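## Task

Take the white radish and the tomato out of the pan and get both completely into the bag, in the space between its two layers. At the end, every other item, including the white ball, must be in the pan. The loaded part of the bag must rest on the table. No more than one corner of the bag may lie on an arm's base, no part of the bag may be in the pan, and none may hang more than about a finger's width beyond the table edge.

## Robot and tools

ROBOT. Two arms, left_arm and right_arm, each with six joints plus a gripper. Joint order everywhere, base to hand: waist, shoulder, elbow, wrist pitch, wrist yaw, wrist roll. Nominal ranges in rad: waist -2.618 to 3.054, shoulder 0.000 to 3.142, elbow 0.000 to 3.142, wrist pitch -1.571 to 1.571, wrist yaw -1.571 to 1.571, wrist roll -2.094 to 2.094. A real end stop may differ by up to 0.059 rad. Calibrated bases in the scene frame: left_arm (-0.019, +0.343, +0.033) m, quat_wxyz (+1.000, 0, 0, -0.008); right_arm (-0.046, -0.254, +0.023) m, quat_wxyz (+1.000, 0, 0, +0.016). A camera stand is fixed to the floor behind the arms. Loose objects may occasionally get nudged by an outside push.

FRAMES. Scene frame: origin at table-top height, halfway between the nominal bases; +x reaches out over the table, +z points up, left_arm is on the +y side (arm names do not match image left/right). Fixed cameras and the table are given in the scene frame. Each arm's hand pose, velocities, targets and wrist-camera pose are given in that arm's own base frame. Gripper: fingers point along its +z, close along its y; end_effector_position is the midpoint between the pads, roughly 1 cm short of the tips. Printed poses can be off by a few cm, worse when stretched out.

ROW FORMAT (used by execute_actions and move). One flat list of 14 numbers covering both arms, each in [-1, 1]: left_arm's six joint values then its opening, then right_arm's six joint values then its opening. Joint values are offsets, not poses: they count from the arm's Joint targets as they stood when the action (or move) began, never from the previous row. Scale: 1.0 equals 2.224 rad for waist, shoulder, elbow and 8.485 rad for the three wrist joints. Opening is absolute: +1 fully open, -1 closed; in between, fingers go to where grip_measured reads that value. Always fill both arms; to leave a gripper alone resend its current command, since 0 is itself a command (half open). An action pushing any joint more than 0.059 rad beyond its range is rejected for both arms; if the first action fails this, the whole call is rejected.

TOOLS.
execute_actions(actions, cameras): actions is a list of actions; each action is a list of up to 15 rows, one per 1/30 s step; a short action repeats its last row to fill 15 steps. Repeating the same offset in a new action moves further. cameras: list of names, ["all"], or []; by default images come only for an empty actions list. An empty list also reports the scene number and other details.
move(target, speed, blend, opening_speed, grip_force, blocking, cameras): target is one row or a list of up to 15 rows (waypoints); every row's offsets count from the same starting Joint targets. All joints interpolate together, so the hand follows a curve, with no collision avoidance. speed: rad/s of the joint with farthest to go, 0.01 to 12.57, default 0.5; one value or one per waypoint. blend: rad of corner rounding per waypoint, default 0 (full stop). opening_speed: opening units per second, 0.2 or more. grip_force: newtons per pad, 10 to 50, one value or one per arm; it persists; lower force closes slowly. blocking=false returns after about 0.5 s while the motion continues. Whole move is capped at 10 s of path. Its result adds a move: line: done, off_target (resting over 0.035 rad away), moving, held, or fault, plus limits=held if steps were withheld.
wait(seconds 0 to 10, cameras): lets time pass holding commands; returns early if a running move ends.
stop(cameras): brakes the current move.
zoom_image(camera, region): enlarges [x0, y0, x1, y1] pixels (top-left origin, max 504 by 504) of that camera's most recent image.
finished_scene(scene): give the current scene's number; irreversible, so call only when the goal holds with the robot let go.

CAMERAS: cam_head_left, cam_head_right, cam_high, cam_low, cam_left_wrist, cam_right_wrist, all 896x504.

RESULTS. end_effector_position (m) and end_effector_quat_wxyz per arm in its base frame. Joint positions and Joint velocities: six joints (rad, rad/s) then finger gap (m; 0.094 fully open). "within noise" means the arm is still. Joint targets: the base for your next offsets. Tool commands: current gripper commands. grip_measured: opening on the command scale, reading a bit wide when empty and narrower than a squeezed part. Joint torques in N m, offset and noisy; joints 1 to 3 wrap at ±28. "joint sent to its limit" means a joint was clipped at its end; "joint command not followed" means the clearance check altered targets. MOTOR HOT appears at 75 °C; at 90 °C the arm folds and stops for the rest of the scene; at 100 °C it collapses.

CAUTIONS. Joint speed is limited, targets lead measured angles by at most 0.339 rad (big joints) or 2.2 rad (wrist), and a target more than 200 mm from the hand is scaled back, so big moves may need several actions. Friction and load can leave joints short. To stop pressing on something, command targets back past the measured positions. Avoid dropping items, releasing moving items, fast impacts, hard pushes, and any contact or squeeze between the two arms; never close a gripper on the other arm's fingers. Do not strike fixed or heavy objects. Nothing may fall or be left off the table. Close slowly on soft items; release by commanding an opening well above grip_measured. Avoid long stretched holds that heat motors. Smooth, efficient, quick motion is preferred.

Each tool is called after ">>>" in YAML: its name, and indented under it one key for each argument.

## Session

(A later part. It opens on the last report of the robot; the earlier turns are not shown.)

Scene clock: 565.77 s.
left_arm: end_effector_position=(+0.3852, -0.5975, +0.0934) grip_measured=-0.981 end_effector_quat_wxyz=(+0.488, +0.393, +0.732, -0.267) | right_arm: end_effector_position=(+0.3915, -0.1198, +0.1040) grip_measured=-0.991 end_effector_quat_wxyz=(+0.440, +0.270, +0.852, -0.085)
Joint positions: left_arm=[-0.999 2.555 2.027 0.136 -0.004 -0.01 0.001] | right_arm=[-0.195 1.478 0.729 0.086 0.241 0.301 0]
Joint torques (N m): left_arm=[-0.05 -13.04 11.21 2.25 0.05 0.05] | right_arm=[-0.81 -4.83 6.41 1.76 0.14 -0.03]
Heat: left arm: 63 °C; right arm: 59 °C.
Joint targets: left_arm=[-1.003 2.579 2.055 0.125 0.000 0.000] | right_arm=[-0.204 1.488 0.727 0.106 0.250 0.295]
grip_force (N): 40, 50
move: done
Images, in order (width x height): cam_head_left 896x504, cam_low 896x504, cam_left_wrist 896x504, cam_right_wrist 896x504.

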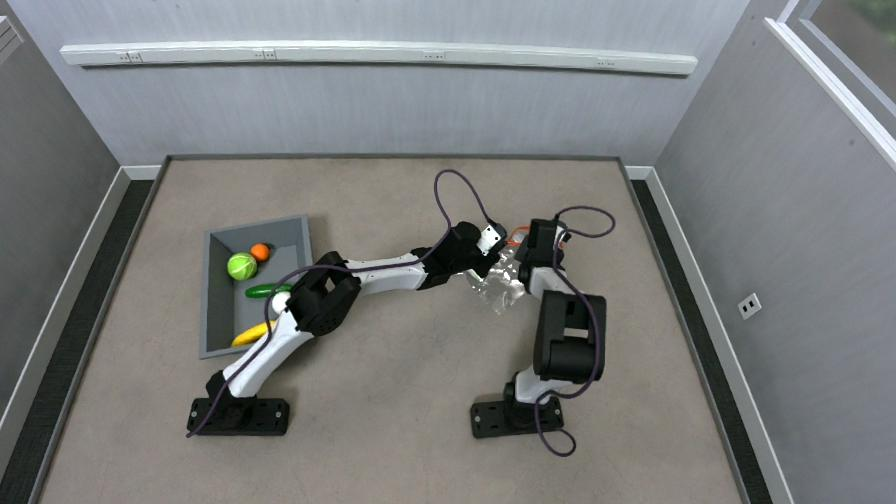

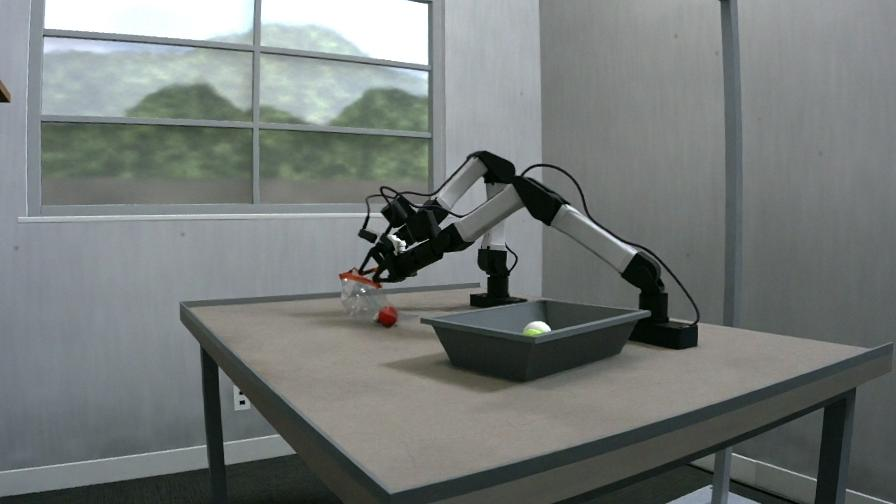

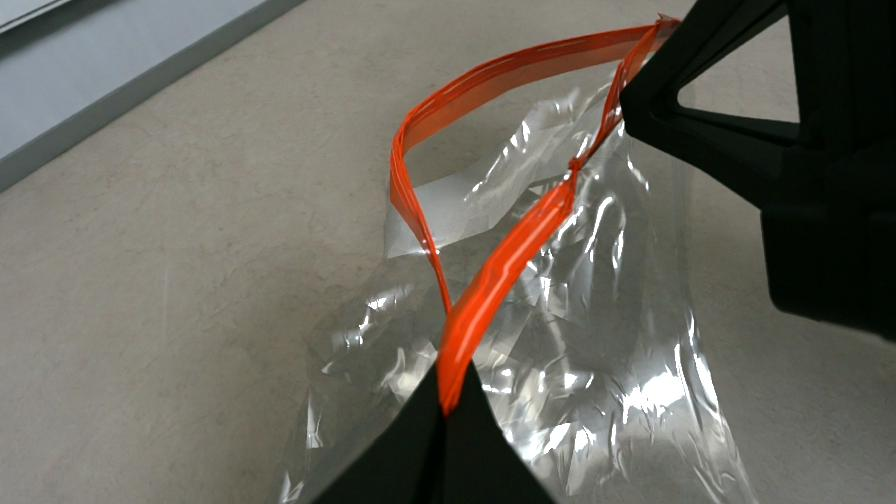

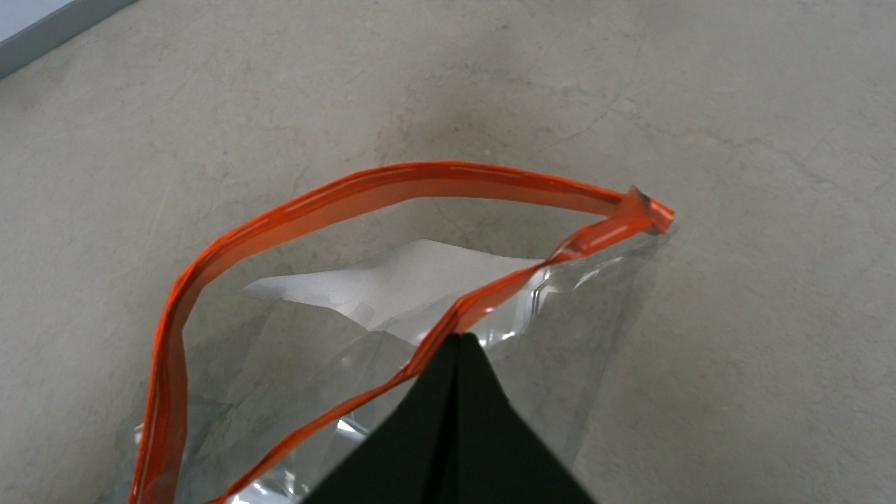

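>>> move:
  target: [-0.005,0.061,0.0153,0.016,0,0,-1,-0.021,0.1124,-0.0533,0.0434,0,0,-1]
  speed: 0.2
  cameras: ["cam_low","cam_left_wrist","cam_right_wrist","cam_head_left"]

>>> zoom_image:
  camera: "cam_low"
  region: [320, 200, 460, 335]

Scene clock: 568.77 s.
left_arm: end_effector_position=(+0.3838, -0.6113, +0.0423) grip_measured=-0.981 end_effector_quat_wxyz=(+0.492, +0.396, +0.726, -0.273) | right_arm: end_effector_position=(+0.3932, -0.1386, +0.0322) grip_measured=-0.991 end_effector_quat_wxyz=(+0.441, +0.289, +0.845, -0.094)
Joint positions: left_arm=[-1.011 2.69 2.063 0.252 -0.004 -0.01 0.001] | right_arm=[-0.239 1.726 0.611 0.456 0.241 0.301 0]
Joint torques (N m): left_arm=[0.03 -13.46 10.8 2.47 0.04 0.04] | right_arm=[-1.1 -5.59 5.03 1.87 0.14 -0.03]
Heat: left arm: 64 °C; right arm: 58 °C.
Joint targets: left_arm=[-1.014 2.715 2.089 0.260 0.000 0.000] | right_arm=[-0.251 1.738 0.608 0.475 0.250 0.295]
grip_force (N): 40, 50
move: done
Images, in order (width x height): cam_head_left 896x504, cam_low 896x504, cam_left_wrist 896x504, cam_right_wrist 896x504.

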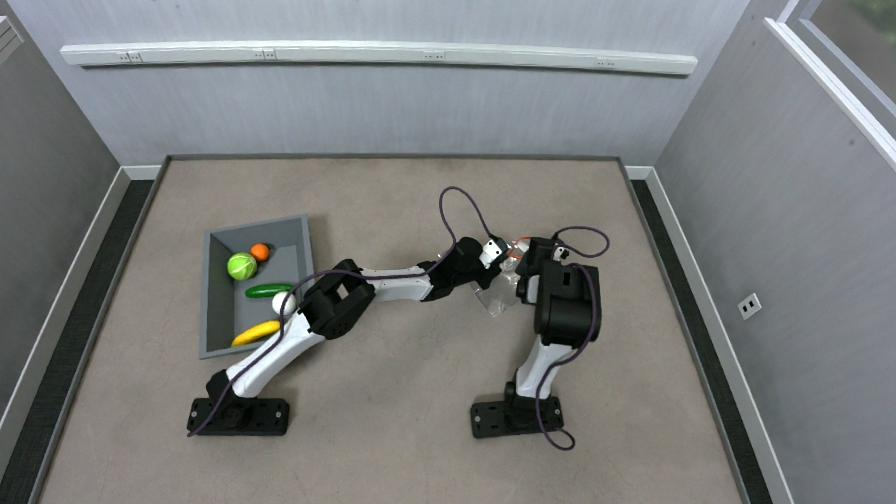

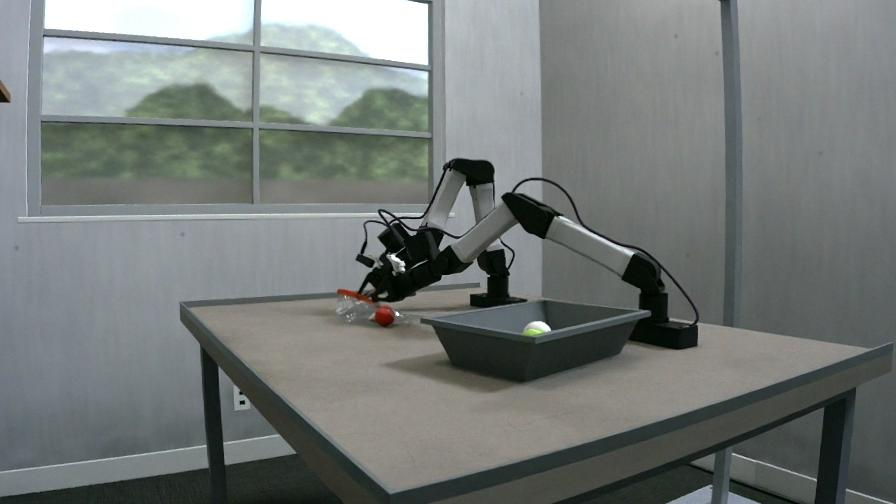

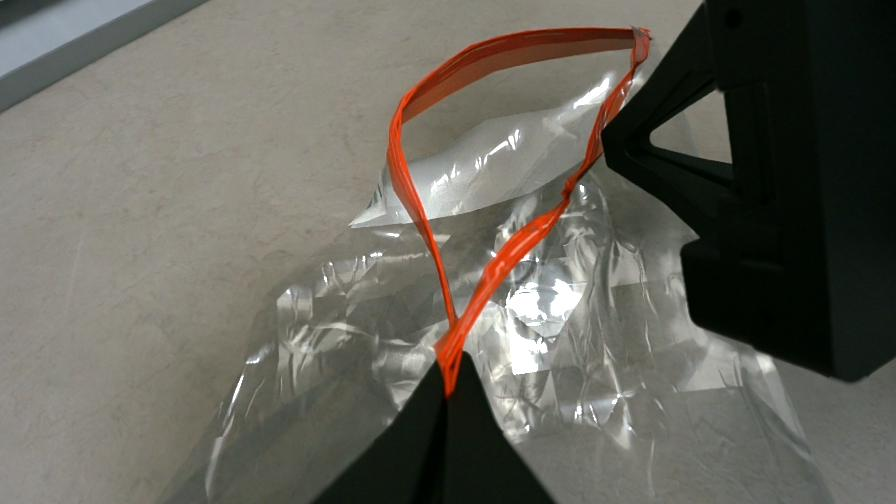

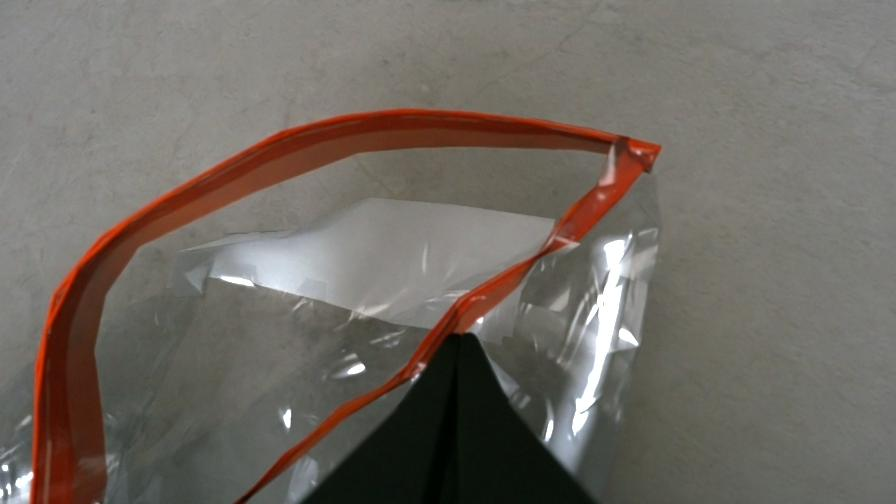

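Scaled by 3.600 from the camera's 896x504 image, which has a finer 1280x720 frame.

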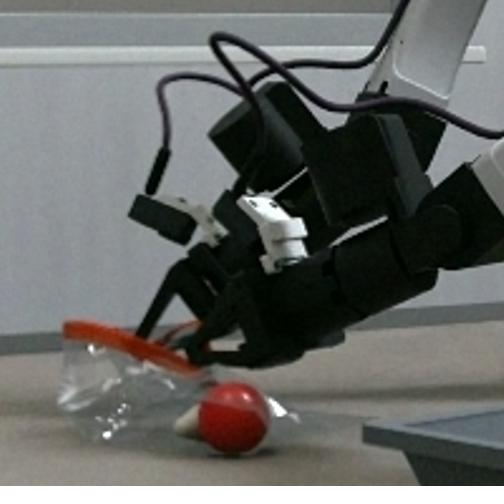

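>>> move:
  target:
    - [0,0,0,0,0,0,-0.5,0,0,0,0,0,0,-1]
    - [0,-0.1,-0.06,0,0,0,-0.5,0,0,0,0,0,0,-1]
  speed: 0.3
  opening_speed: 0.5
  cameras: ["cam_low","cam_left_wrist","cam_right_wrist"]

>>> zoom_image:
  camera: "cam_low"
  region: [320, 200, 460, 335]

Scene clock: 571.60 s.
left_arm: end_effector_position=(+0.3790, -0.6035, +0.1176) grip_measured=-0.502 end_effector_quat_wxyz=(+0.523, +0.383, +0.704, -0.291) | right_arm: end_effector_position=(+0.3925, -0.1406, +0.0323) grip_measured=-0.991 end_effector_quat_wxyz=(+0.441, +0.291, +0.844, -0.096)
Joint positions: left_arm=[-1.011 2.524 1.968 0.267 -0.004 -0.01 0.023] | right_arm=[-0.244 1.726 0.611 0.457 0.241 0.301 0]
Joint torques (N m): left_arm=[-0.02 -17.21 7.19 2.35 0.05 0.05] | right_arm=[-0.61 -5.57 5.04 1.8 0.14 -0.02]
Heat: left arm: 65 °C; right arm: 57 °C.
Joint targets: left_arm=[-1.014 2.493 1.955 0.261 0.000 0.000] | right_arm=[-0.251 1.738 0.608 0.475 0.250 0.295]
grip_force (N): 40, 50
move: done
Images, in order (width x height): cam_low 896x504, cam_left_wrist 896x504, cam_right_wrist 896x504.

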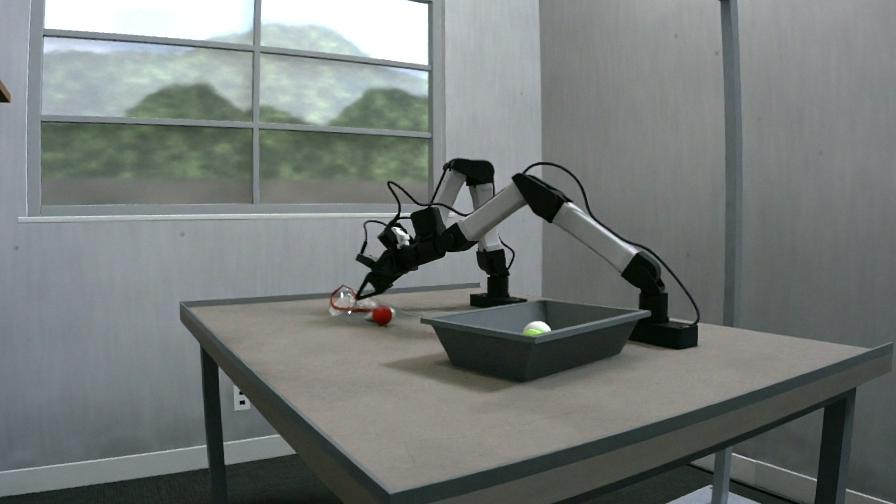

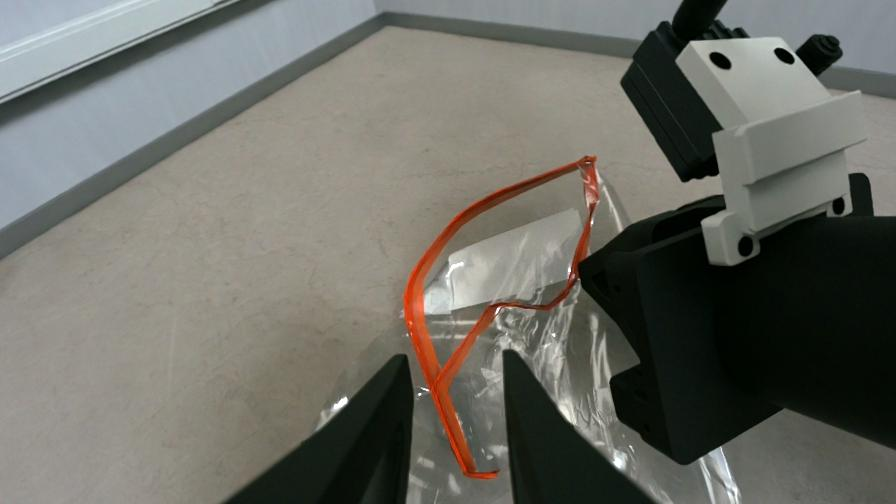

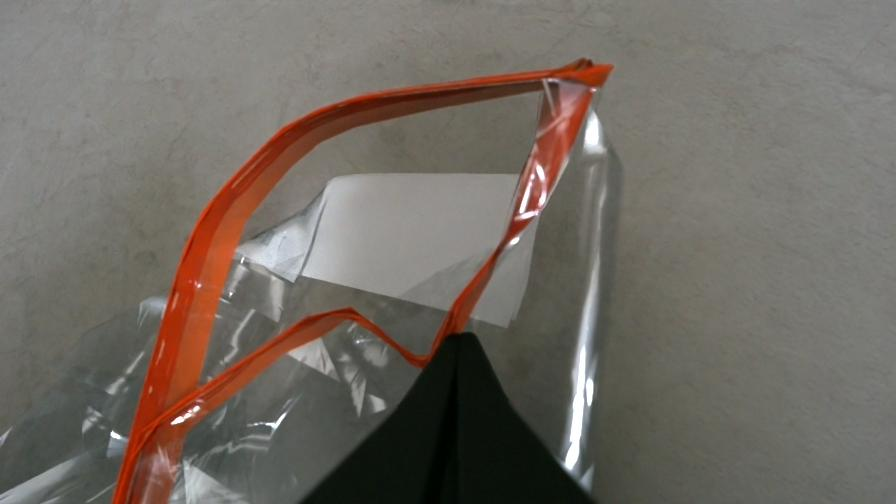

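Scaled by 3.600 from the camera's 896x504 image, which has a finer 1280x720 frame.

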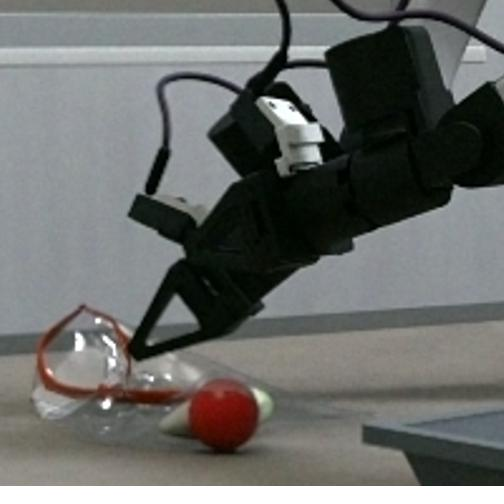

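>>> move:
  target:
    - [0,-0.3566,-0.2945,-0.031,0,0,-0.5,0,0,0,0,0,0,-0.5]
    - [0.231,-0.3566,-0.2945,-0.031,0,0,-0.5,0,-0.13,0,0,0,0,-0.5]
  speed: [0.7,0.5]
  opening_speed: 0.5
  cameras: ["cam_low","cam_right_wrist","cam_head_left"]

>>> zoom_image:
  camera: "cam_low"
  region: [320, 240, 440, 340]

>>> zoom_image:
  camera: "cam_head_left"
  region: [430, 210, 560, 340]

Scene clock: 575.37 s.
left_arm: end_effector_position=(+0.4724, -0.2544, +0.2403) grip_measured=-0.502 end_effector_quat_wxyz=(+0.540, +0.199, +0.806, -0.138) | right_arm: end_effector_position=(+0.4004, -0.1426, +0.1334) grip_measured=-0.501 end_effector_quat_wxyz=(+0.549, +0.287, +0.780, -0.085)
Joint positions: left_arm=[-0.495 1.715 1.313 0.014 -0.004 -0.01 0.023] | right_arm=[-0.244 1.476 0.611 0.46 0.241 0.301 0.023]
Joint torques (N m): left_arm=[-0.21 -10.1 7.36 2.2 0.05 0.04] | right_arm=[-0.62 -7.92 6 1.96 0.12 -0.03]
Heat: left arm: 65 °C; right arm: 57 °C.
Joint targets: left_arm=[-0.501 1.699 1.300 -0.003 0.000 0.001] | right_arm=[-0.251 1.449 0.608 0.475 0.250 0.295]
grip_force (N): 40, 50
move: done
Images, in order (width x height): cam_head_left 896x504, cam_low 896x504, cam_right_wrist 896x504.

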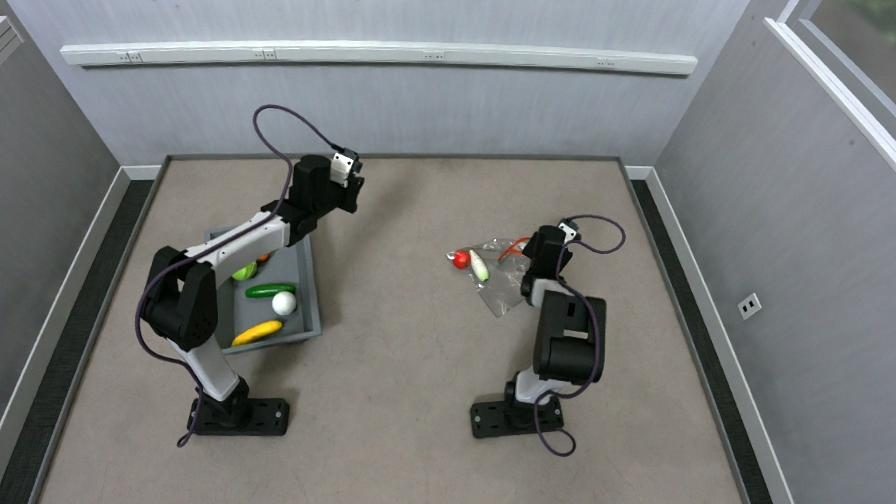

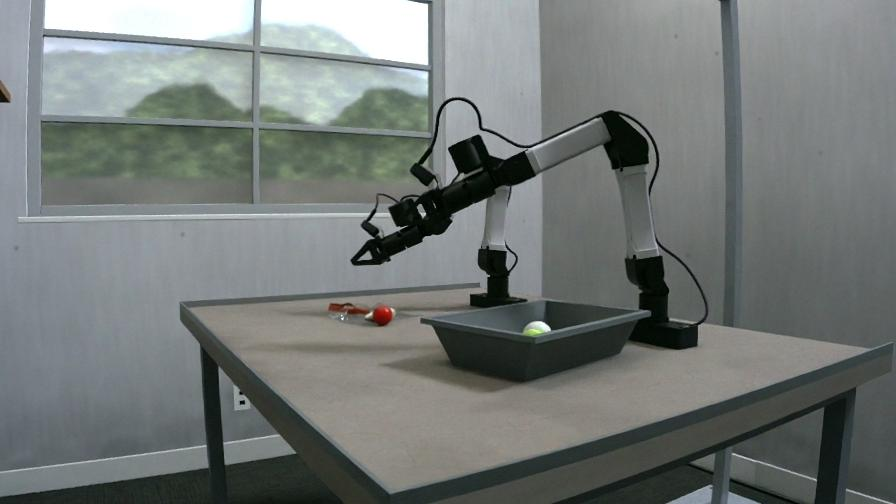

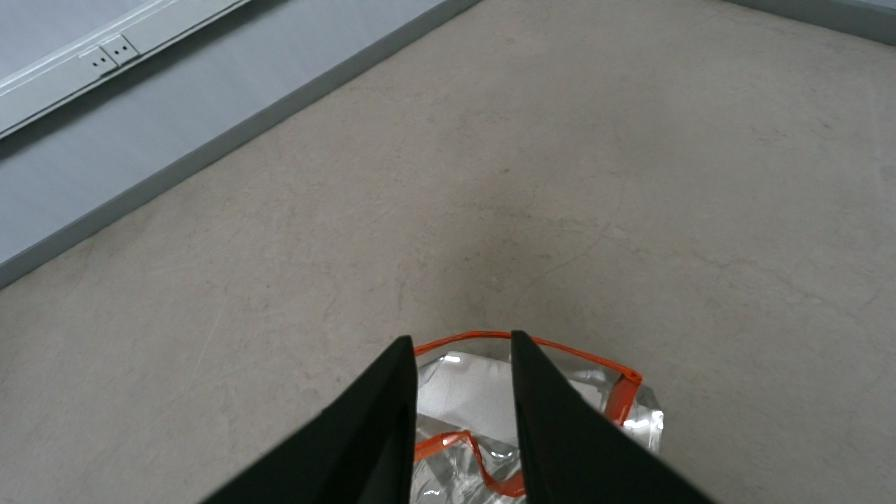

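Scaled by 4.200 from the camera's 896x504 image, which has a finer 1280x720 frame.

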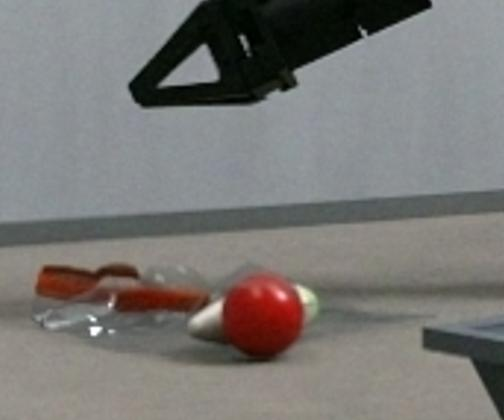

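Scaled by 3.877 from the camera's 896x504 image, which has a finer 1280x720 frame.

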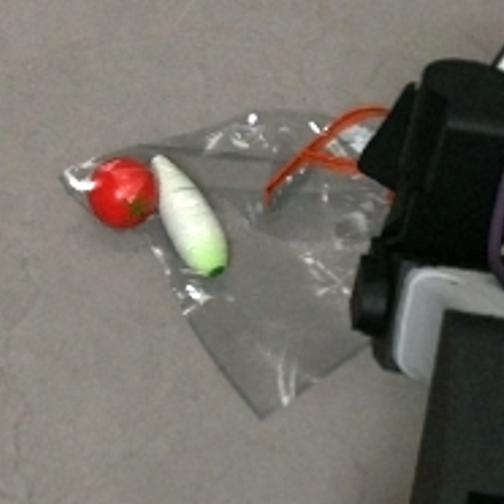

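>>> move:
  target: [0,0,0,0,0,0,-0.5,-0.3,-0.1,0,0,0,0,-0.5]
  speed: 0.8
  cameras: ["cam_low","cam_high","cam_head_left"]

>>> zoom_image:
  camera: "cam_head_left"
  region: [430, 210, 560, 340]

>>> zoom_image:
  camera: "cam_low"
  region: [320, 260, 440, 340]

Scene clock: 576.87 s.
left_arm: end_effector_position=(+0.4724, -0.2544, +0.2403) grip_measured=-0.502 end_effector_quat_wxyz=(+0.540, +0.199, +0.806, -0.138) | right_arm: end_effector_position=(+0.2154, -0.3490, +0.2239) grip_measured=-0.501 end_effector_quat_wxyz=(+0.579, +0.499, +0.580, -0.282)
Joint positions: left_arm=[-0.495 1.715 1.313 0.014 -0.004 -0.01 0.023] | right_arm=[-0.914 1.248 0.611 0.46 0.247 0.301 0.023]
Joint torques (N m): left_arm=[-0.2 -10.13 7.38 2.19 0.04 0.05] | right_arm=[-0.4 -6.02 6.9 1.95 0.03 -0.04]
Heat: left arm: 64 °C; right arm: 56 °C.
Joint targets: left_arm=[-0.501 1.699 1.300 -0.003 0.000 0.001] | right_arm=[-0.918 1.226 0.608 0.475 0.250 0.296]
grip_force (N): 40, 50
move: done
Images, in order (width x height): cam_head_left 896x504, cam_high 896x504, cam_low 896x504.

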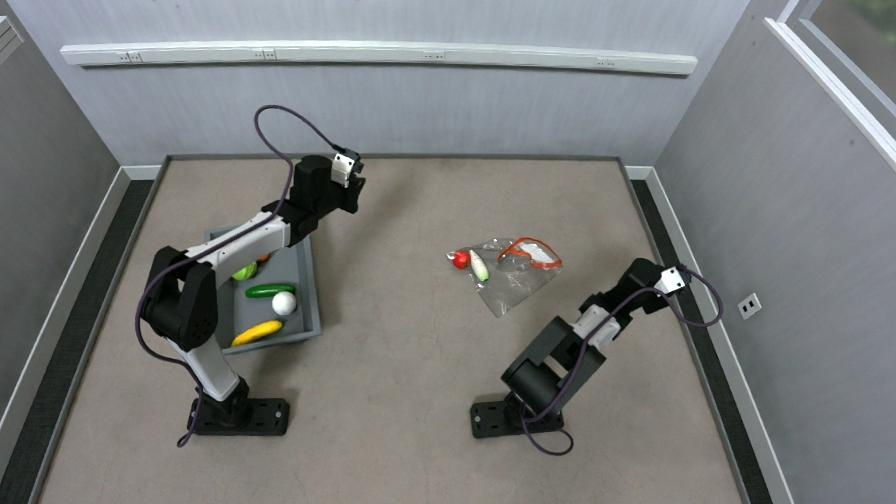

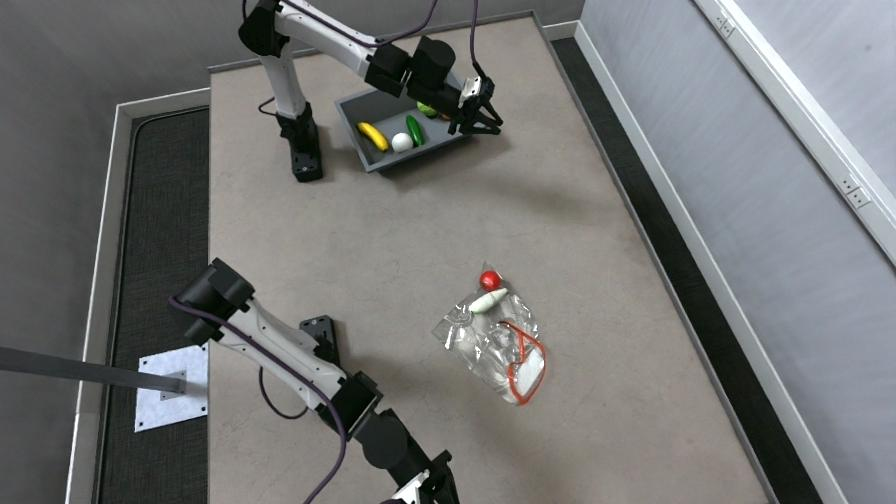

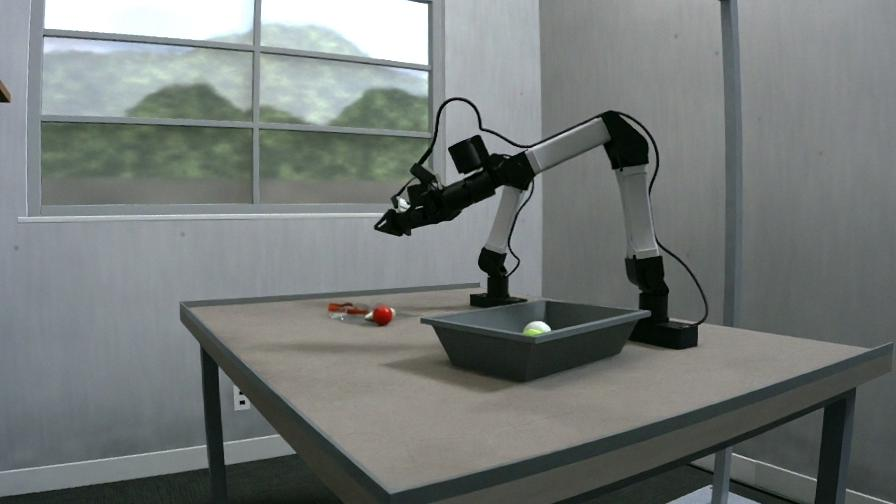

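Scaled by 3.877 from the camera's 896x504 image, which has a finer 1280x720 frame.

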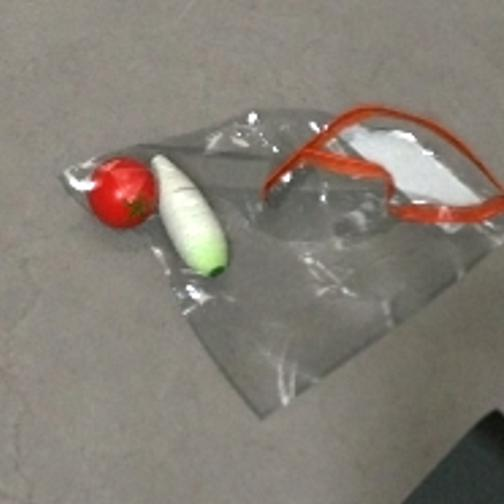

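Scaled by 4.200 from the camera's 896x504 image, which has a finer 1280x720 frame.

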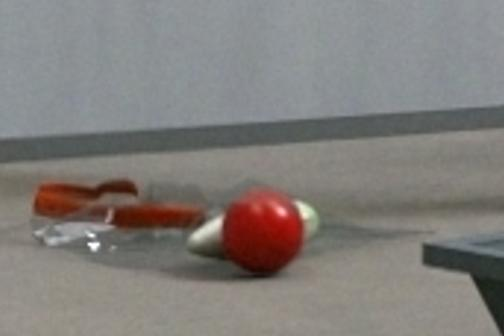

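>>> finished_scene:
  scene: 1

The scene is finished: the task was done.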